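## Task

Scene 1: take the box labelled DR out of the bin and set it on the grey mat so its big DR lettering is on the top face; every other box must still be upright in the bin, and at the end neither arm (nor its camera cable) may be in contact with anything.

## Robot and tools

Robot: two arms, left_arm and right_arm, each with a two-finger parallel gripper. Fingers point along the gripper's +z axis and open and close along its y axis. end_effector_position is the point between the finger pads, roughly 1 cm short of the fingertips. A gripper's camera cable resting on an object counts as that arm touching it.

Frames: the scene frame has its origin at table height, halfway between the nominal bases, +z up, +x out over the table, left_arm toward +y (arm names do not match image sides). Calibrated bases in the scene frame: left_arm at (+0.039, +0.305, 0) m, quat_wxyz (+1.000, 0, 0, -0.015); right_arm at (-0.050, -0.354, 0) m, quat_wxyz (+1.000, 0, 0, +0.006). Both bases have up = +z. Each arm reports its hand pose, velocities, targets and wrist camera pose in its own base frame. Fixed cameras and the table use the scene frame. Printed positions can be a few centimetres off, more at long reach.

The 14-number row, shared by execute_actions and move: one flat list covering both arms. First left_arm dx, dy, dz, rx, ry, rz, opening, then right_arm in the same order. Each number lies in [-1, 1], and both arms must be filled in even if only one moves. dx, dy, dz are offsets (not poses) along that arm's own base axes, measured from the arm's Hand target at the start of the action or move. 1.0 equals 0.6 m. rx, ry, rz form one rotation vector (1.0 = 180 degrees) about the Hand target's position. A translation longer than 1.0 may be shortened. Opening is absolute: +1 fully open (0.093 m), -1 closed. All zeros in an arm's six pose numbers re-commands its current Hand target. Sending 0 as opening is itself a command, so repeat the current opening to leave a gripper unchanged.

execute_actions(actions, cameras): actions is a list of actions. Each action is a table of up to 15 rows, one per 1/30 s step; a short table holds its last row. Every row in an action counts from the action's start pose, and each new action starts from the Hand target then current, so repeating an offset moves further. An empty list just returns state and images. cameras chooses images: omitted/null/["all"] = all, [] = none, and an unknown name invalidates the call. Cameras: cam_head_left, cam_head_right, cam_high, cam_low, cam_left_wrist, cam_right_wrist (each 896x504).

move(target, speed, blend, opening_speed, blocking, cameras): straight-line path for each gripper toward its target. target is one 14-number row or up to 15 rows; every row is an offset from the same starting Hand targets. speed is in m/s, 0.002 to 2.9, default 0.25 (turning up to twice that in rad/s), given as one value or one per target. blend, in metres, rounds corners between listed targets. opening_speed is per second on the -1..+1 scale, at least 0.2. blocking=false returns after about 0.5 s while the move carries on. Paths last at least 0.5 s and at most 10 s. They do not avoid obstacles or the other arm. Faster moves stray more and hit harder, and targets set deeper past a contact press harder. Avoid paths close to an arm's own base because they can flip its shoulder posture; go around. The result adds a move: line. done means at rest within 10 mm and 2 degrees. Other endings are off_target, moving, held (a check withheld steps or the clearance check stopped the path) and fault. limits=paced means the pose was clipped. Neither done nor off_target says anything about contact.

wait(seconds 0-10): lets time pass while holding commands. stop: brakes a running move, and needs braking room. zoom_image(camera, region [x0,y0,x1,y1], at most 504x504 px): closer look at the latest image from that camera. read_manual: licence texts only. finished_scene(scene): ends scene 1 or 2 for good; send it only once the result holds without the robot.

Reading results: Hand target is the last commanded pose after clipping; the next offsets count from it. Orientation commands are clipped to within 40 degrees of the measured orientation. The gripper often stops short of its target; another command, even all zeros, asks for it again, so send the remaining gap if needed. Check position and tilt after each move and correct any tilt. grip_measured is the finger motor position on the -1..+1 scale and may read up to about 0.02 high. Pads meet at about -0.94; an object of width w mm sits at about -0.94 + 0.0208*w. For a firm grip on a rigid box, command at least 0.24 below that value and keep sending it. To release, send a value well above it. Joint positions end with the gripper gap in metres. Joint torques are total drive outputs; joints 1-3 wrap at ±28 N m. Joint velocities reads "within noise" when the arm is still.

Anything that leaves the table fails the task. Arm-to-arm hits, including one gripper closing on the other's fingers, can fail the scene; the clearance check does not stop gripper-to-gripper contact. Motor heat builds when holding loads, stretching out or pushing toward unreachable poses: MOTOR HOT appears at 75 °C, the arm folds and idles at 90 °C, and it goes limp at 100 °C. Loose objects may occasionally get a brief nudge. Simulation time runs on while you think. Finish with both grippers clear of everything.

Each tool is called after "Request:" as a command line: name --argument value for each argument, lists and objects as JSON in quotes; but a table of rows of numbers goes row by row, as --pt "numbers of a row", without its own name.

## Session

Request:
execute_actions --actions '[]'

Scene clock: 0.00 s.
left_arm: end_effector_position=(+0.3559, -0.1561, +0.3205) grip_measured=+1.000 end_effector_quat_wxyz=(+0.515, +0.152, +0.803, -0.258) | right_arm: end_effector_position=(+0.2068, +0.0766, +0.2322) grip_measured=+1.000 end_effector_quat_wxyz=(+0.359, -0.072, +0.922, +0.121)
Joint positions: left_arm=[-0.255 1.185 1.128 -0.313 0.373 -0.138 0.093] | right_arm=[0.299 0.742 0.967 -1.021 -0.073 0.173 0.093]
Joint velocities: within noise
Joint torques (N m): no reading
Motor temperatures (°C): left_arm=[24 25 26 25 26 24 27] | right_arm=[25 26 25 27 26 23 25]
Heat: left arm: 27 °C; right arm: 27 °C.
Hand target: left_arm +0.3555, -0.1561, +0.3326; +0.528, +0.154, +0.794, -0.259 | right_arm +0.2093, +0.0774, +0.2399; +0.371, -0.072, +0.918, +0.124
Tool commands: left_gripper/opening=+1.0 right_gripper/opening=+1.0

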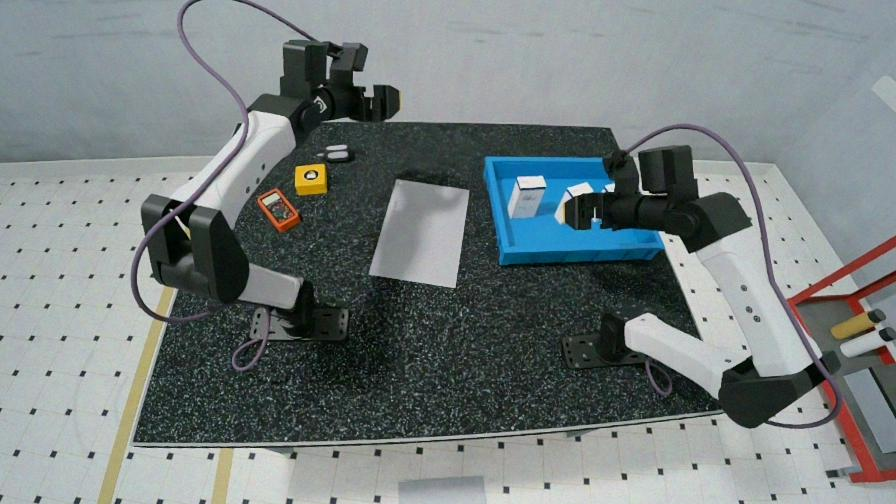

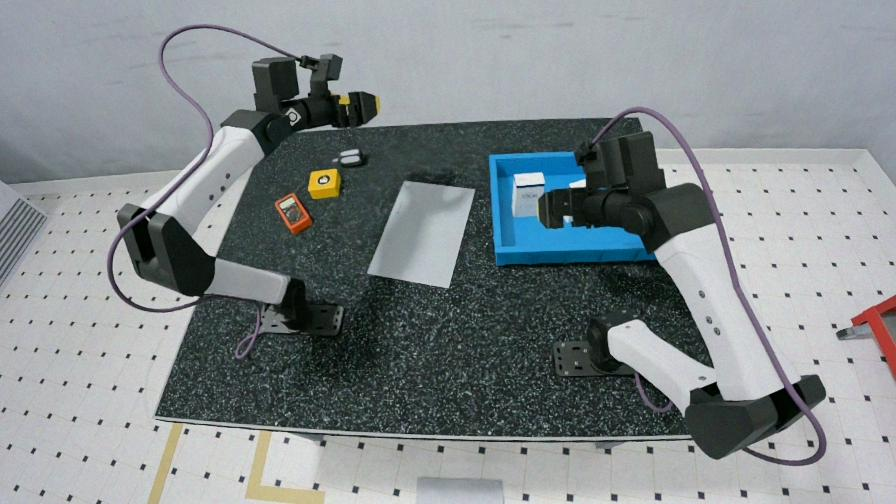

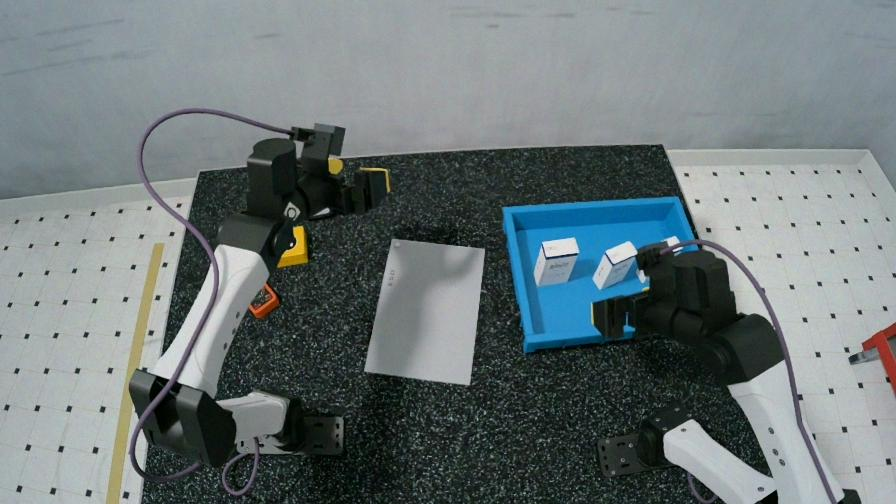

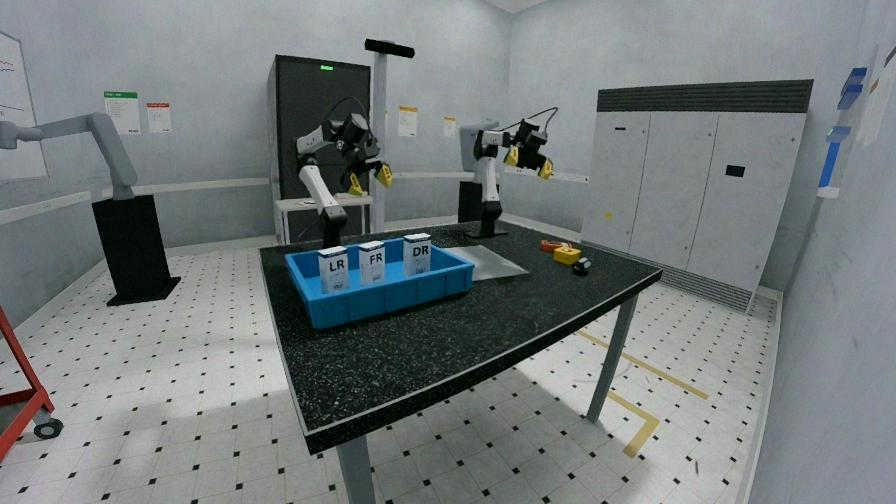

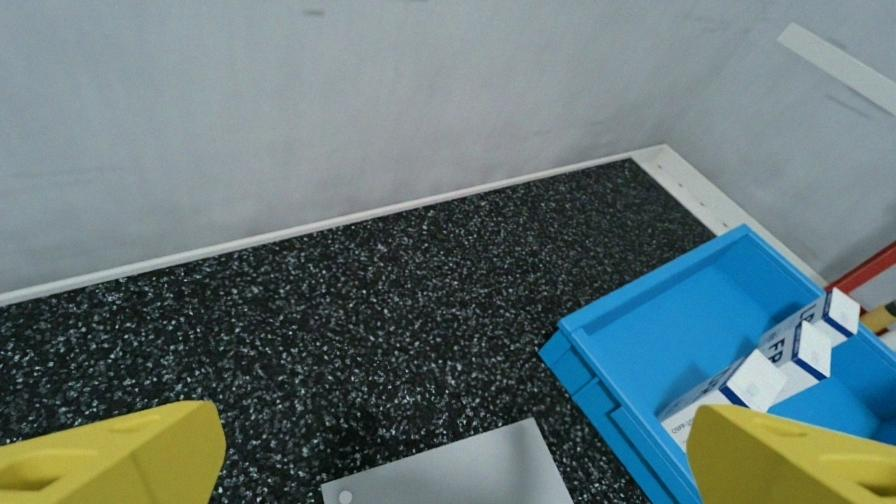

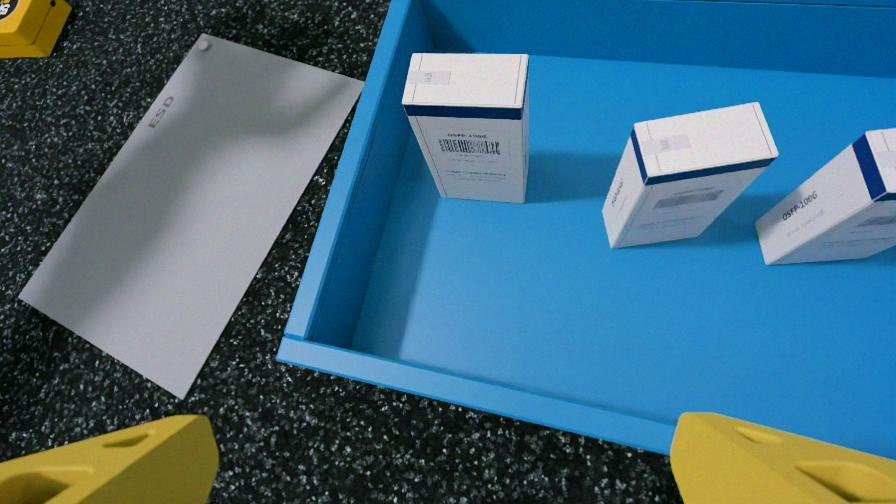

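Request:
zoom_image --camera "cam_low" --region '[270, 210, 550, 340]'

Request:
zoom_image --camera "cam_high" --region '[340, 180, 720, 394]'

Request:
zoom_image --camera "cam_left_wrist" --region '[520, 210, 896, 504]'

Request:
zoom_image --camera "cam_right_wrist" --region '[392, 10, 896, 290]'

Scaled by 1.800 from the camera's 896x504 image, which has a finer 1280x720 frame.

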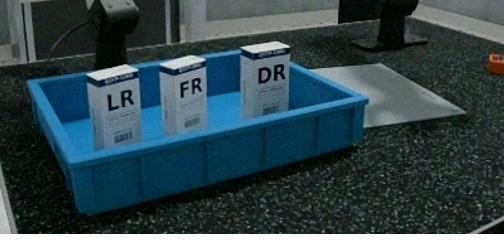

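Scaled by 1.326 from the camera's 896x504 image, which has a finer 1280x720 frame.

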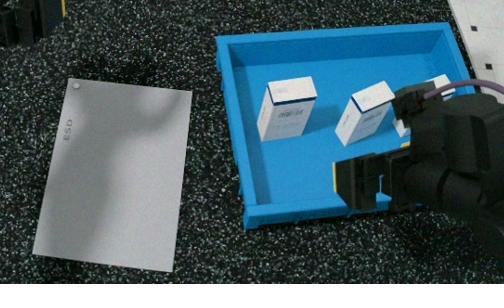

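Scaled by 1.340 from the camera's 896x504 image, which has a finer 1280x720 frame.

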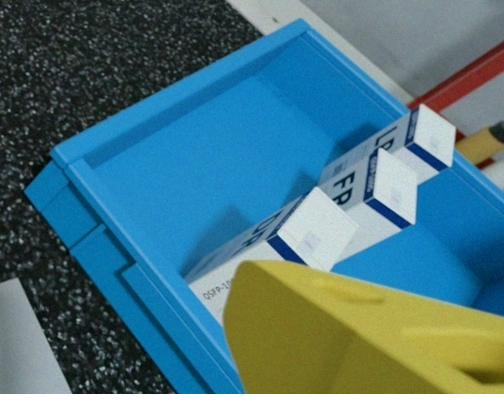

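Scaled by 1.000.

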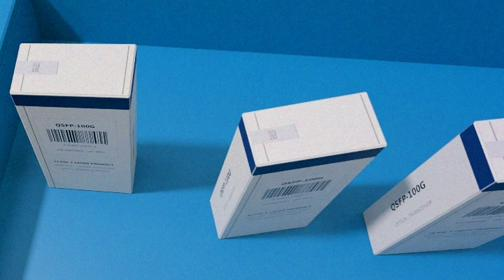

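Request:
move --target '[0,0.333,0,0,0,0.15,1,0.285,0.081,0,-0.0917,0.2675,-0.0257,1]'

Scene clock: 5.37 s.
left_arm: end_effector_position=(+0.3565, +0.0439, +0.3256) grip_measured=+1.000 end_effector_quat_wxyz=(+0.565, -0.047, +0.813, -0.133) | right_arm: end_effector_position=(+0.3783, +0.1252, +0.2321) grip_measured=+1.000 end_effector_quat_wxyz=(+0.101, -0.033, +0.993, +0.044)
Joint positions: left_arm=[0.343 1.092 1.093 -0.38 0.486 -0.104 0.093] | right_arm=[0.307 1.954 2.167 -1.564 -0.03 0.244 0.093]
Joint velocities: within noise
Joint torques (N m): left_arm=[0.32 -4.05 7.86 1.75 0.2 0.27] | right_arm=[0.49 -9.22 8.75 0.75 0.03 0.15]
Motor temperatures (°C): left_arm=[24 25 27 27 26 24 27] | right_arm=[25 26 27 28 26 23 25]
Heat: left arm: 27 °C; right arm: 28 °C.
Hand target: left_arm +0.3555, +0.0438, +0.3326; +0.574, -0.035, +0.808, -0.129 | right_arm +0.3803, +0.1259, +0.2399; -0.044, -0.031, +0.999, -0.001
Off the commanded pose: left_arm 0.007 m, 2 deg | right_arm 0.008 m, 17 deg.
joint sent to its limit (right arm) — joint 4 (wrist pitch), lower limit. The joint targets are off in orientation, not in position.
move: off_target (right_arm)

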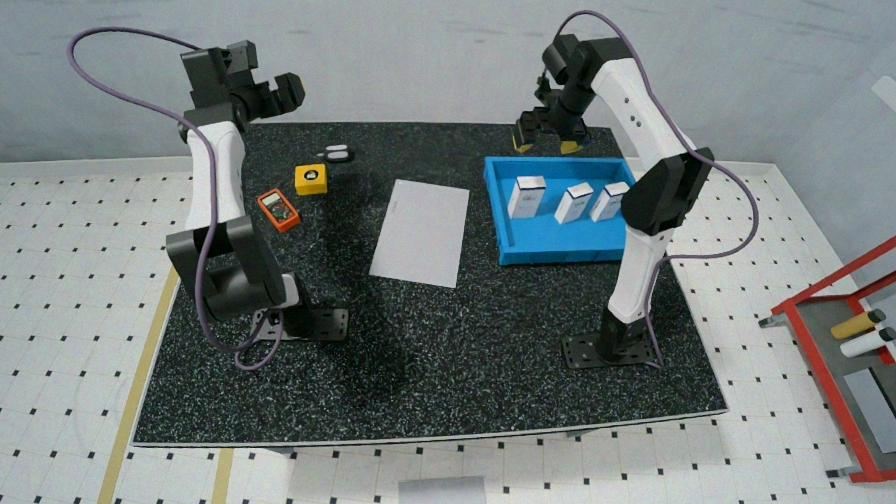

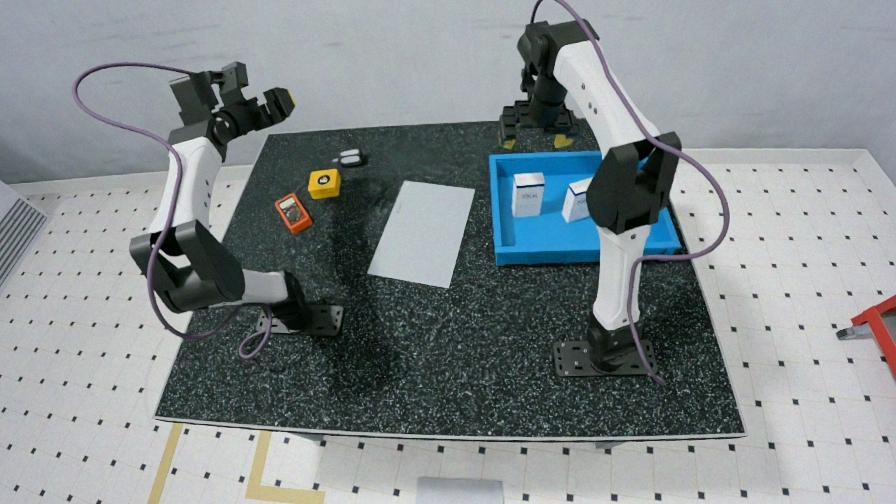

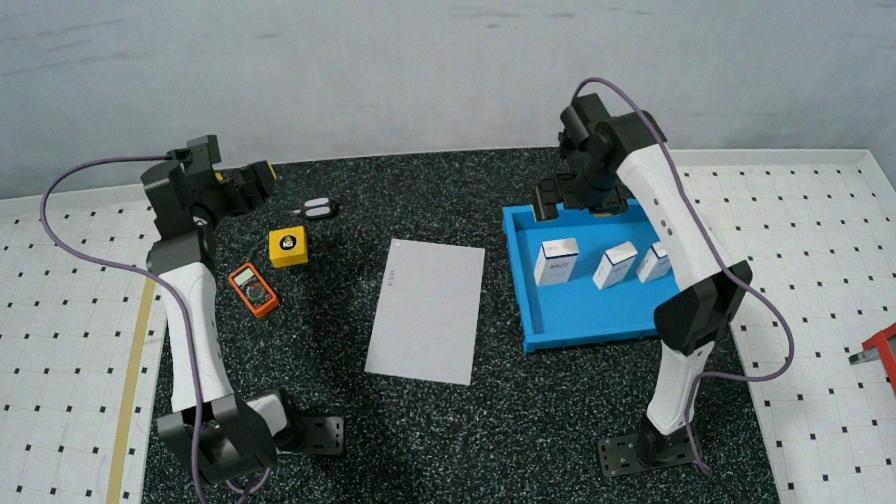

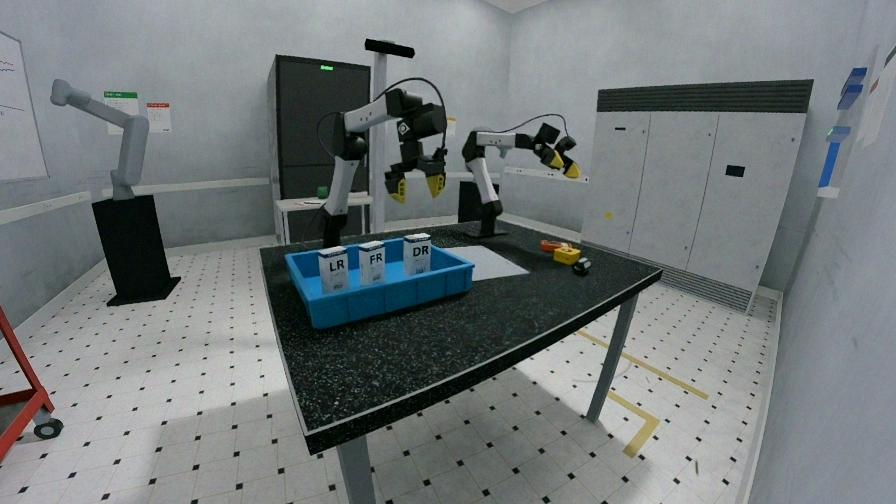

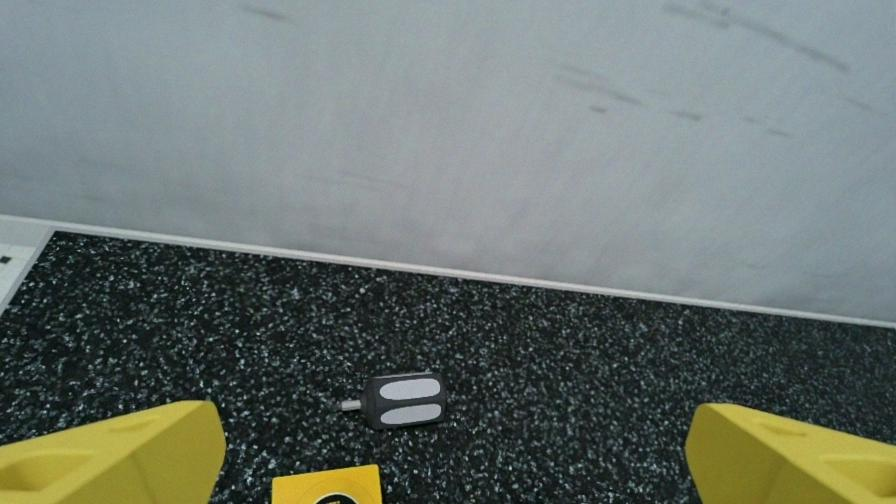

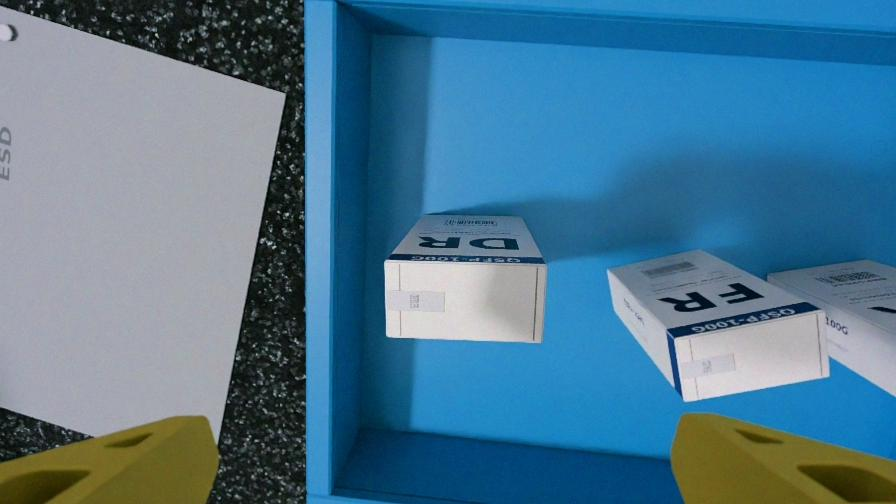

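Request:
move --target '[0,0,0,0,0,0,1,-0.004,0.001,-0.117,0,0,0.0055,1]' --cameras '["cam_right_wrist","cam_low","cam_high"]'

Scene clock: 6.93 s.
left_arm: end_effector_position=(+0.3565, +0.0438, +0.3256) grip_measured=+1.000 end_effector_quat_wxyz=(+0.565, -0.046, +0.813, -0.133) | right_arm: end_effector_position=(+0.3798, +0.1254, +0.1680) grip_measured=+1.000 end_effector_quat_wxyz=(+0.011, -0.031, +0.999, +0.018)
Joint positions: left_arm=[0.343 1.092 1.093 -0.38 0.486 -0.104 0.093] | right_arm=[0.307 2.081 2.107 -1.565 -0.028 0.245 0.093]
Joint velocities: within noise
Joint torques (N m): left_arm=[0.29 -4.04 7.84 1.76 0.2 0.25] | right_arm=[0.84 -10.8 6.26 0.34 0.06 0.01]
Motor temperatures (°C): left_arm=[24 25 27 28 26 24 27] | right_arm=[25 27 27 28 26 23 25]
Heat: left arm: 28 °C; right arm: 28 °C.
Hand target: left_arm +0.3555, +0.0438, +0.3326; +0.574, -0.035, +0.808, -0.129 | right_arm +0.3779, +0.1265, +0.1696; -0.044, -0.039, +0.998, -0.002
Off the commanded pose: left_arm 0.007 m, 2 deg | right_arm 0.003 m, 7 deg.
joint sent to its limit (right arm) — joint 4 (wrist pitch), lower limit. The joint targets are off in orientation, not in position.
move: off_target (right_arm)
Images, in order (width x height): cam_high 896x504, cam_low 896x504, cam_right_wrist 896x504.

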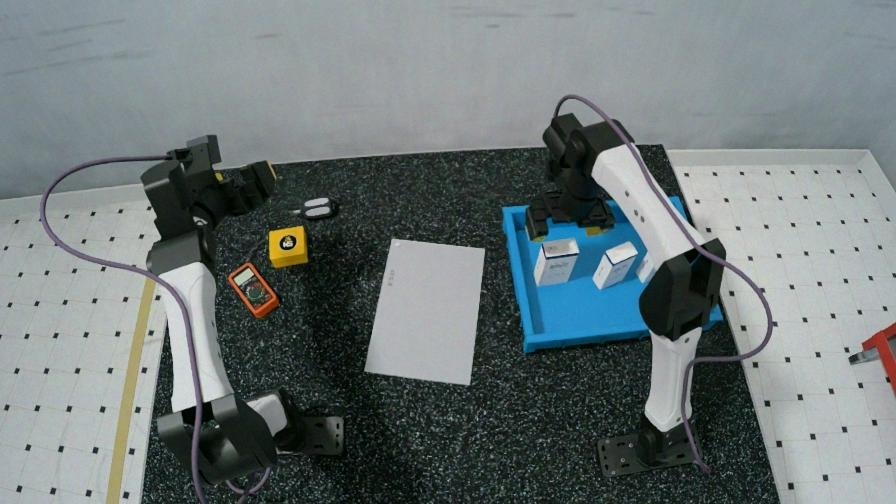

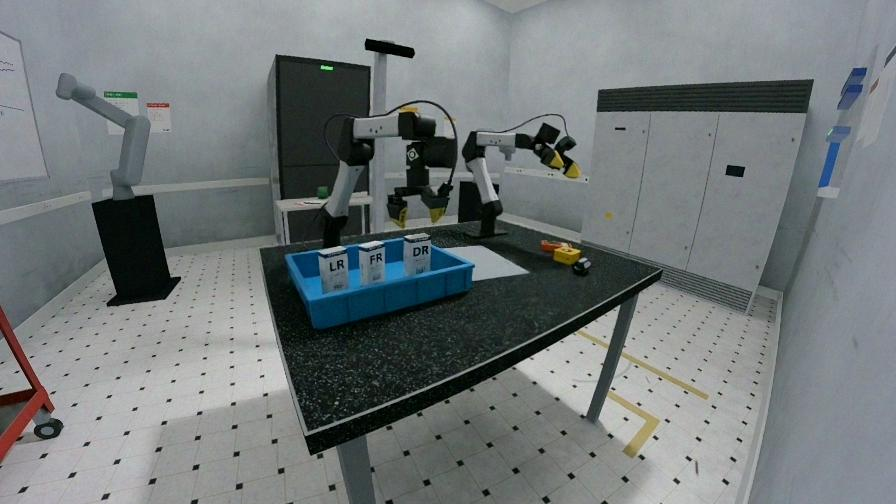

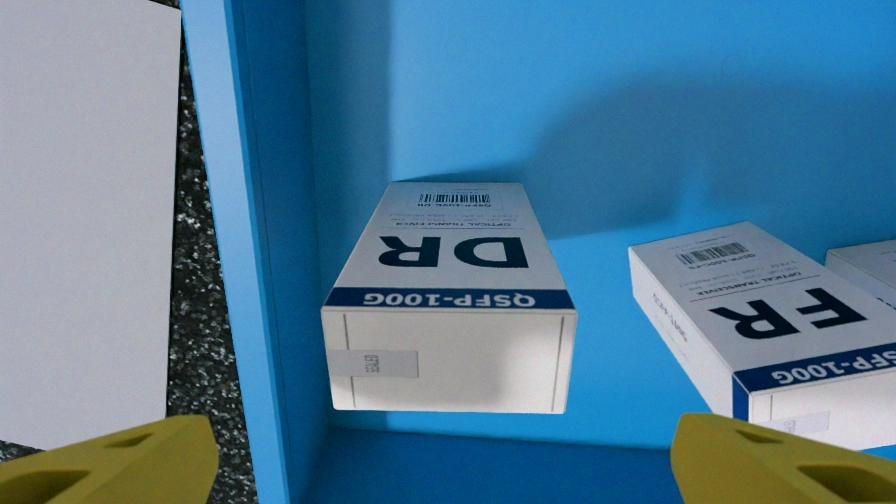

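Request:
move --target '[0,0,0,0,0,0,1,-0.005,0,-0.1243,0,0,0,1]' --speed 0.12 --cameras '["cam_right_wrist","cam_low","cam_high","cam_head_left"]'

Scene clock: 8.40 s.
left_arm: end_effector_position=(+0.3565, +0.0438, +0.3256) grip_measured=+1.000 end_effector_quat_wxyz=(+0.565, -0.046, +0.813, -0.133) | right_arm: end_effector_position=(+0.3723, +0.1245, +0.0940) grip_measured=+1.000 end_effector_quat_wxyz=(-0.052, -0.033, +0.998, -0.001)
Joint positions: left_arm=[0.343 1.092 1.093 -0.38 0.486 -0.104 0.093] | right_arm=[0.311 2.151 1.914 -1.434 -0.027 0.244 0.093]
Joint velocities: within noise
Joint torques (N m): left_arm=[0.34 -4.04 7.86 1.74 0.18 0.28] | right_arm=[0.68 -11.44 6.28 0.24 0.05 0]
Motor temperatures (°C): left_arm=[24 26 28 28 26 24 27] | right_arm=[25 27 27 28 26 23 25]
Heat: left arm: 28 °C; right arm: 28 °C.
Hand target: left_arm +0.3555, +0.0438, +0.3326; +0.574, -0.035, +0.808, -0.129 | right_arm +0.3750, +0.1266, +0.0951; -0.044, -0.039, +0.998, -0.002
Off the commanded pose: left_arm 0.007 m, 2 deg | right_arm 0.003 m, 1 deg.
move: done
Images, in order (width x height): cam_head_left 896x504, cam_high 896x504, cam_low 896x504, cam_right_wrist 896x504.

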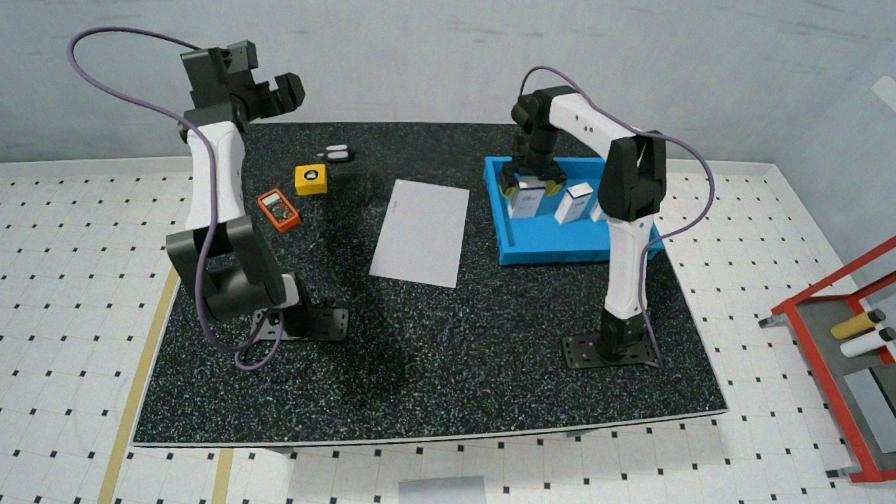

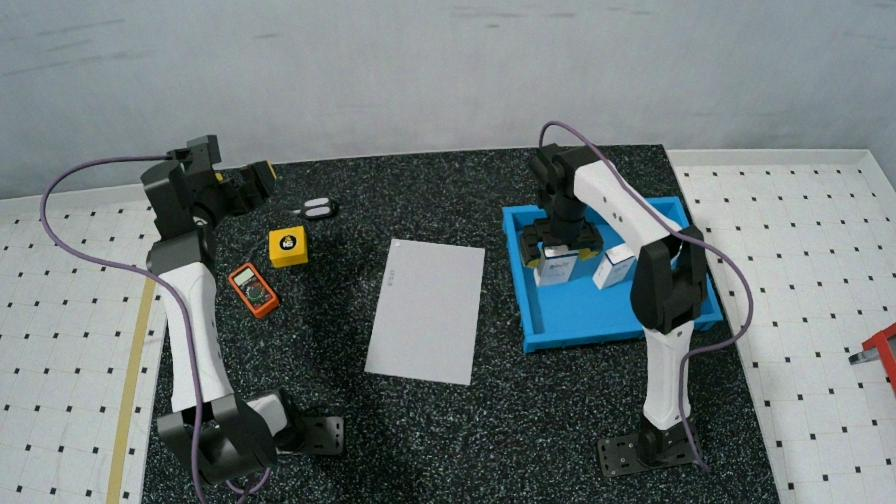

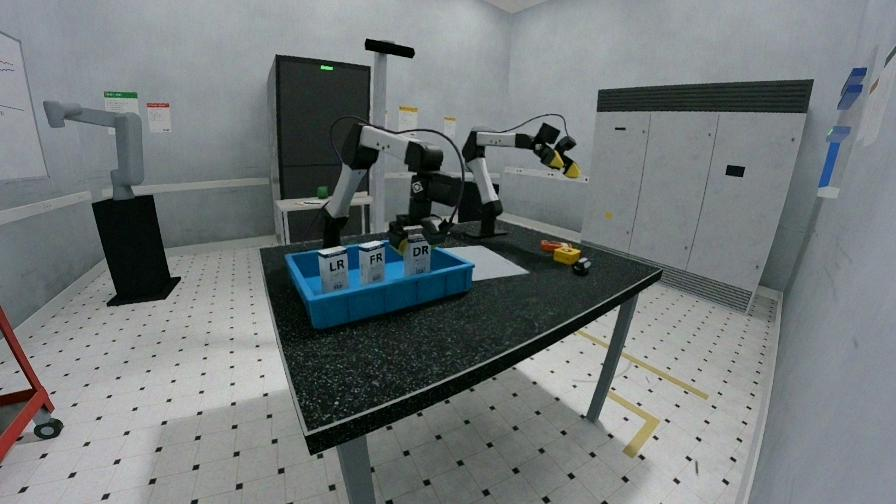

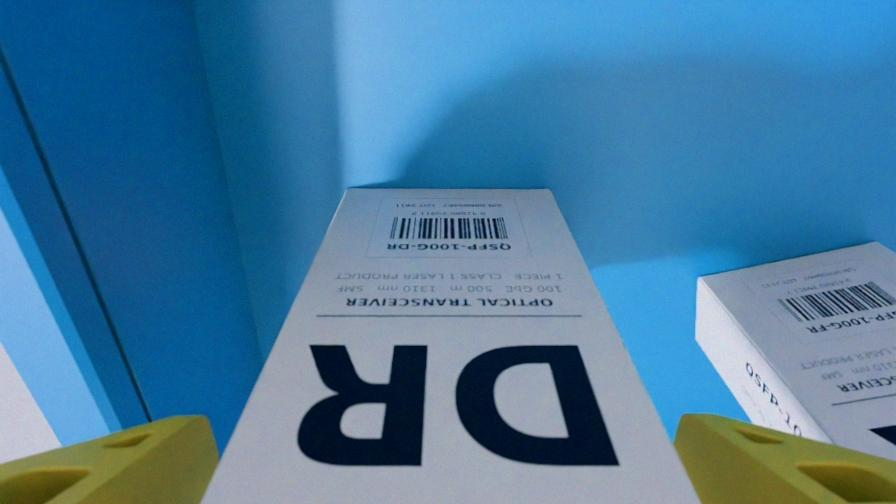

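Request:
move --target '[0,0,0,0,0,0,1,0,0,0,0,0,0,0.15]' --opening_speed 0.7 --cameras '["cam_right_wrist","cam_low"]'

Scene clock: 10.20 s.
left_arm: end_effector_position=(+0.3565, +0.0438, +0.3256) grip_measured=+1.000 end_effector_quat_wxyz=(+0.565, -0.046, +0.813, -0.133) | right_arm: end_effector_position=(+0.3726, +0.1244, +0.0940) grip_measured=+0.266 end_effector_quat_wxyz=(-0.052, -0.033, +0.998, -0.001)
Joint positions: left_arm=[0.343 1.092 1.093 -0.38 0.486 -0.104 0.093] | right_arm=[0.311 2.151 1.914 -1.434 -0.026 0.244 0.058]
Joint velocities: within noise
Joint torques (N m): left_arm=[0.34 -4.07 7.9 1.76 0.2 0.26] | right_arm=[0.62 -11.54 6.3 0.24 0.05 0]
Motor temperatures (°C): left_arm=[24 26 28 28 26 24 27] | right_arm=[25 28 27 28 26 23 25]
Heat: left arm: 28 °C; right arm: 28 °C.
Hand target: left_arm +0.3555, +0.0438, +0.3326; +0.574, -0.035, +0.808, -0.129 | right_arm +0.3750, +0.1267, +0.0951; -0.043, -0.039, +0.998, -0.002
Off the commanded pose: left_arm 0.007 m, 2 deg | right_arm 0.003 m, 1 deg.
move: done
Images, in order (width x height): cam_low 896x504, cam_right_wrist 896x504.

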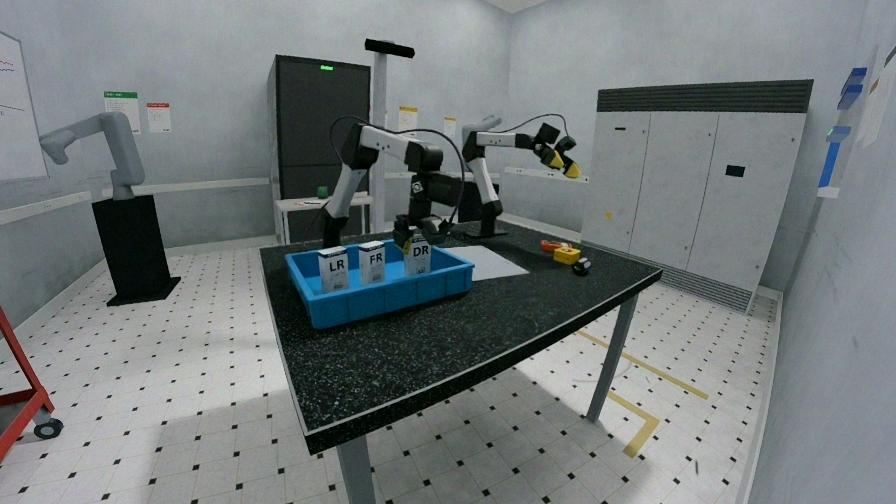

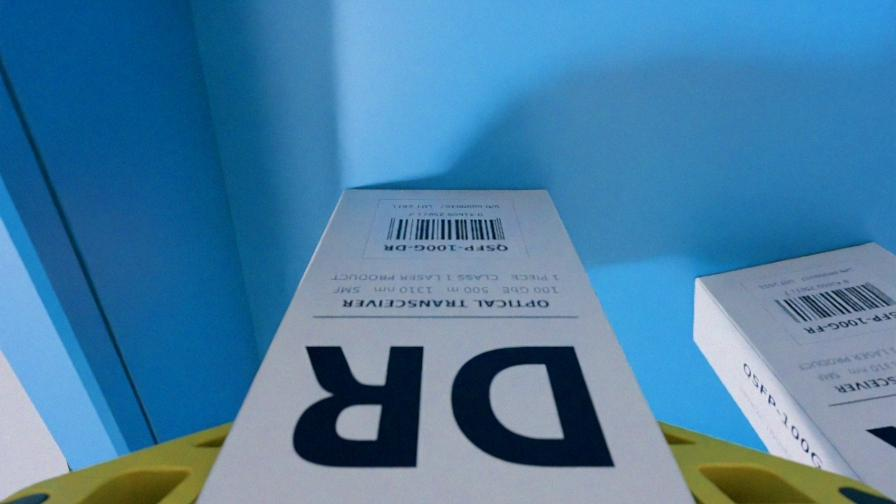

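Request:
move --pt "0 0 0 0 0 0 1 0 0 0.1667 0.0057 -0.072 0 0.15" --pt "0 0 0 0 0 0 1 -0.0817 0.4238 0.1417 0.1662 -0.3295 0.2199 0.15" --speed '[0.15,0.28]' --blend '[0.02,0]'

Scene clock: 14.50 s.
left_arm: end_effector_position=(+0.3565, +0.0438, +0.3256) grip_measured=+1.000 end_effector_quat_wxyz=(+0.565, -0.046, +0.813, -0.133) | right_arm: end_effector_position=(+0.3220, +0.3725, +0.1670) grip_measured=+0.253 end_effector_quat_wxyz=(+0.431, -0.361, +0.804, +0.192)
Joint positions: left_arm=[0.343 1.092 1.093 -0.38 0.486 -0.104 0.093] | right_arm=[0.865 1.683 1.143 -0.048 0.019 0.011 0.057]
Joint velocities: within noise
Joint torques (N m): left_arm=[0.38 -4.01 7.94 1.74 0.2 0.27] | right_arm=[0.05 -8.5 7.9 2.76 -0.12 0]
Motor temperatures (°C): left_arm=[24 26 28 29 26 24 27] | right_arm=[25 29 28 29 26 23 25]
Heat: left arm: 29 °C; right arm: 29 °C.
Hand target: left_arm +0.3555, +0.0438, +0.3326; +0.574, -0.035, +0.808, -0.128 | right_arm +0.3260, +0.3808, +0.1800; +0.454, -0.360, +0.788, +0.207
Off the commanded pose: left_arm 0.007 m, 2 deg | right_arm 0.016 m, 4 deg.
move: off_target (right_arm)

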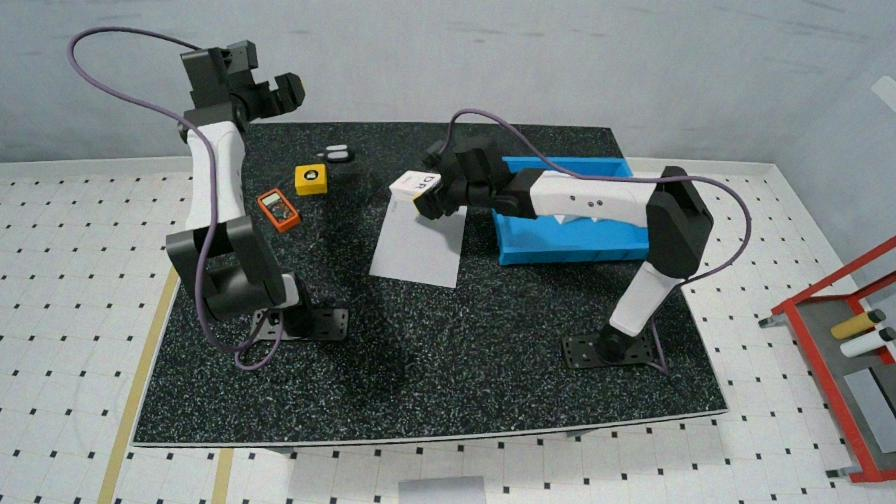

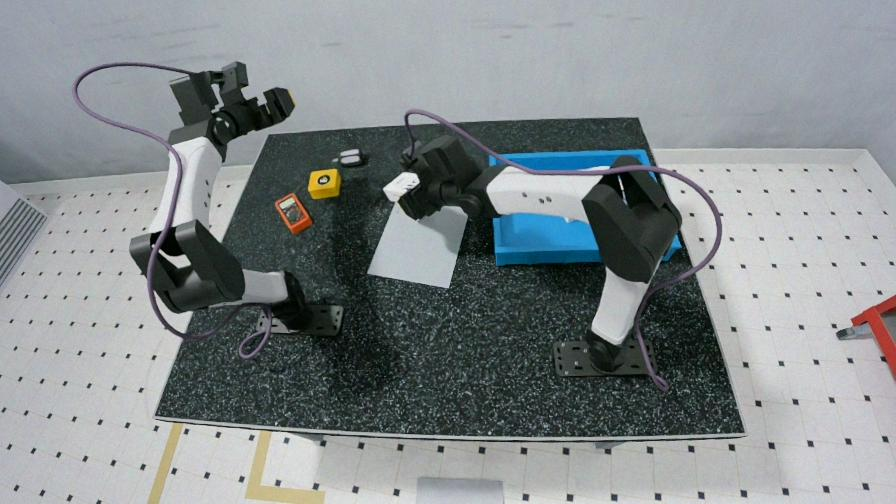

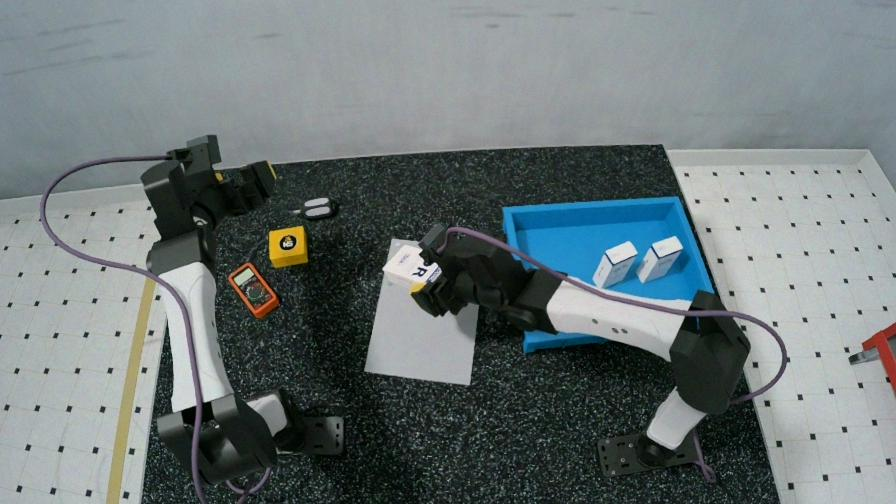

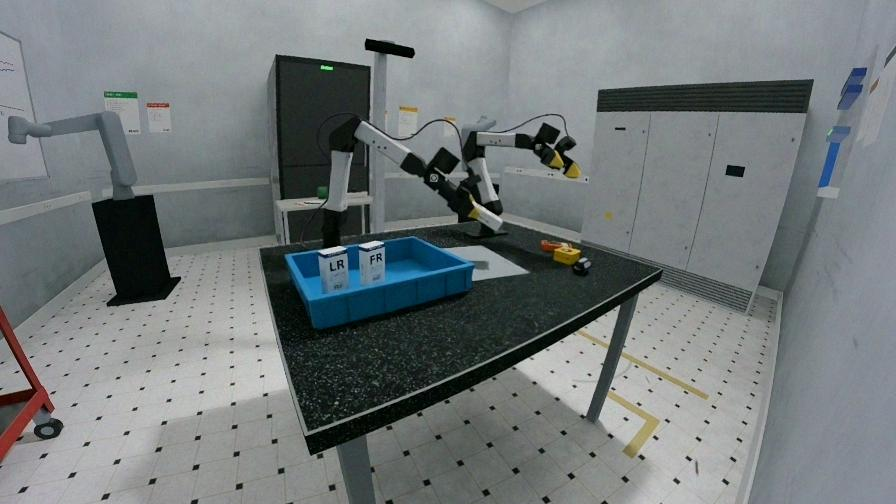

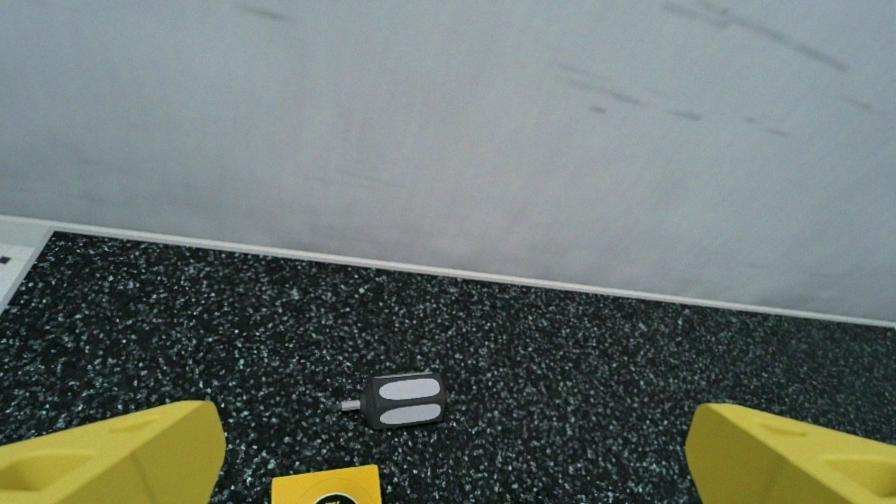

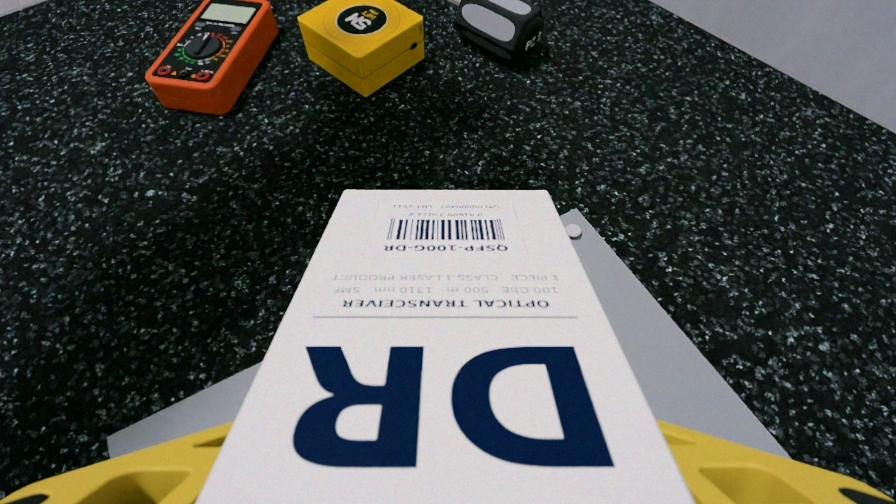

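Request:
move --target '[0,0,0,0,0,0,1,0.0067,0.012,-0.1583,0.0126,-0.0109,0,0.15]' --speed 0.15 --cameras '["cam_right_wrist","cam_low","cam_high","cam_head_left"]'

Scene clock: 16.73 s.
left_arm: end_effector_position=(+0.3565, +0.0438, +0.3256) grip_measured=+1.000 end_effector_quat_wxyz=(+0.565, -0.046, +0.813, -0.133) | right_arm: end_effector_position=(+0.3266, +0.3779, +0.0701) grip_measured=+0.253 end_effector_quat_wxyz=(+0.449, -0.356, +0.795, +0.201)
Joint positions: left_arm=[0.343 1.092 1.093 -0.38 0.486 -0.104 0.093] | right_arm=[0.865 1.895 0.924 0.427 0.019 0.011 0.057]
Joint velocities: within noise
Joint torques (N m): left_arm=[0.31 -4.05 7.9 1.75 0.18 0.26] | right_arm=[0.66 -9.26 6.9 2.85 -0.1 0.03]
Motor temperatures (°C): left_arm=[24 26 29 30 26 24 27] | right_arm=[25 30 28 30 26 23 25]
Heat: left arm: 30 °C; right arm: 30 °C.
Hand target: left_arm +0.3555, +0.0438, +0.3326; +0.574, -0.035, +0.808, -0.128 | right_arm +0.3301, +0.3881, +0.0852; +0.475, -0.354, +0.776, +0.216
Off the commanded pose: left_arm 0.007 m, 2 deg | right_arm 0.018 m, 4 deg.
move: off_target (right_arm)
Images, in order (width x height): cam_head_left 896x504, cam_high 896x504, cam_low 896x504, cam_right_wrist 896x504.

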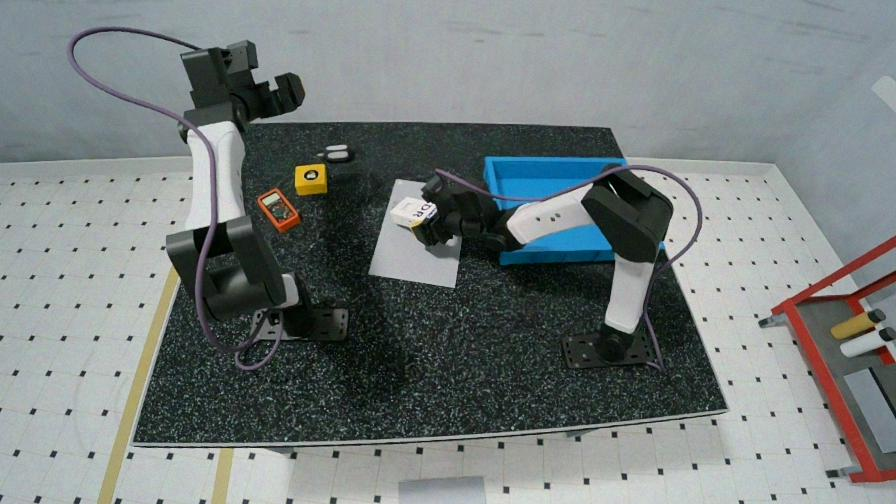

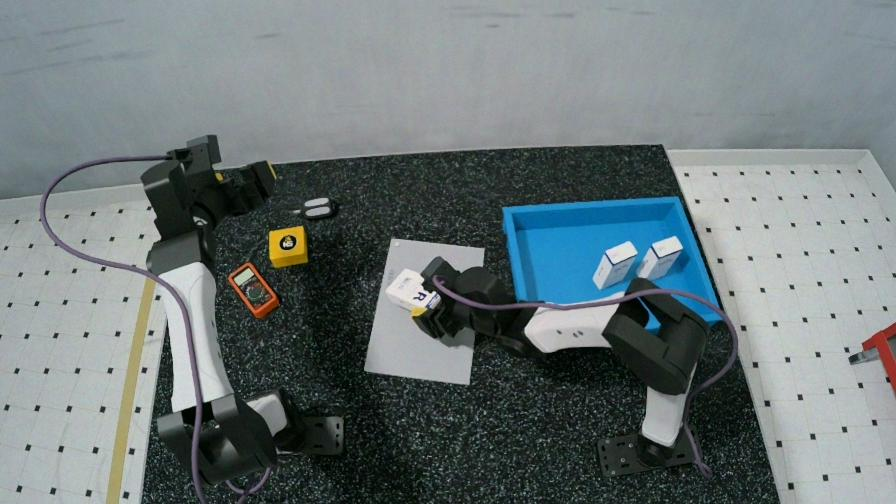

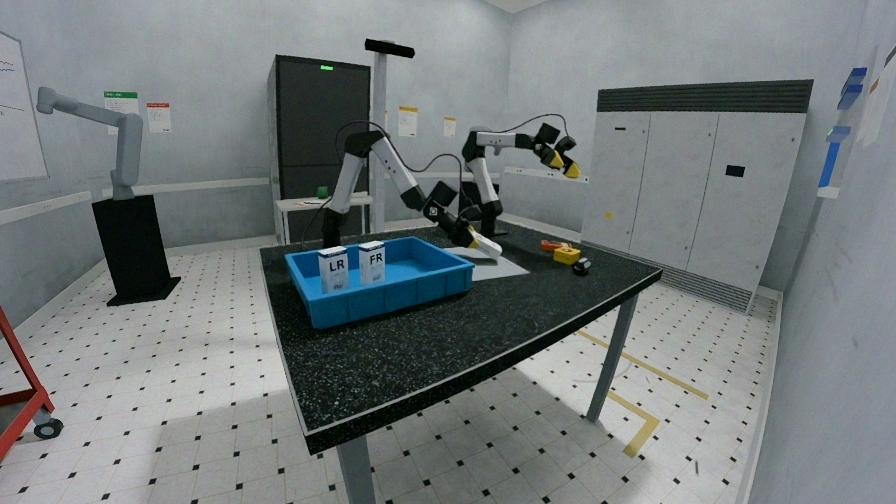

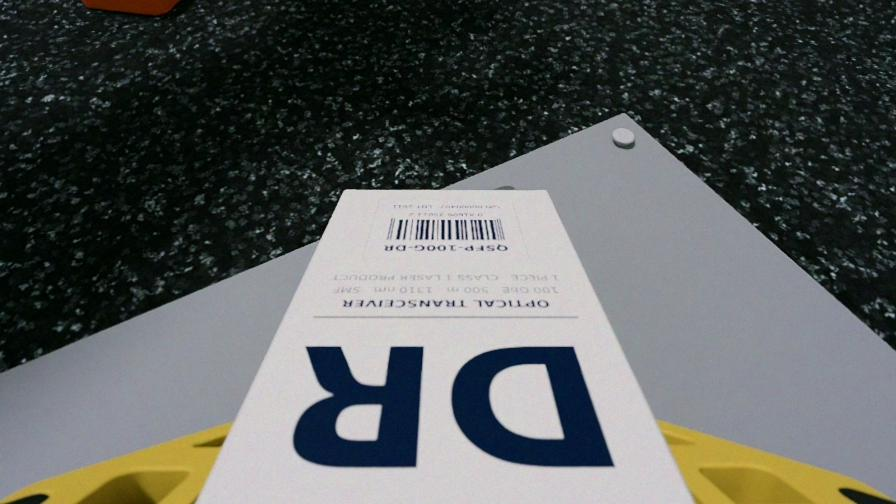

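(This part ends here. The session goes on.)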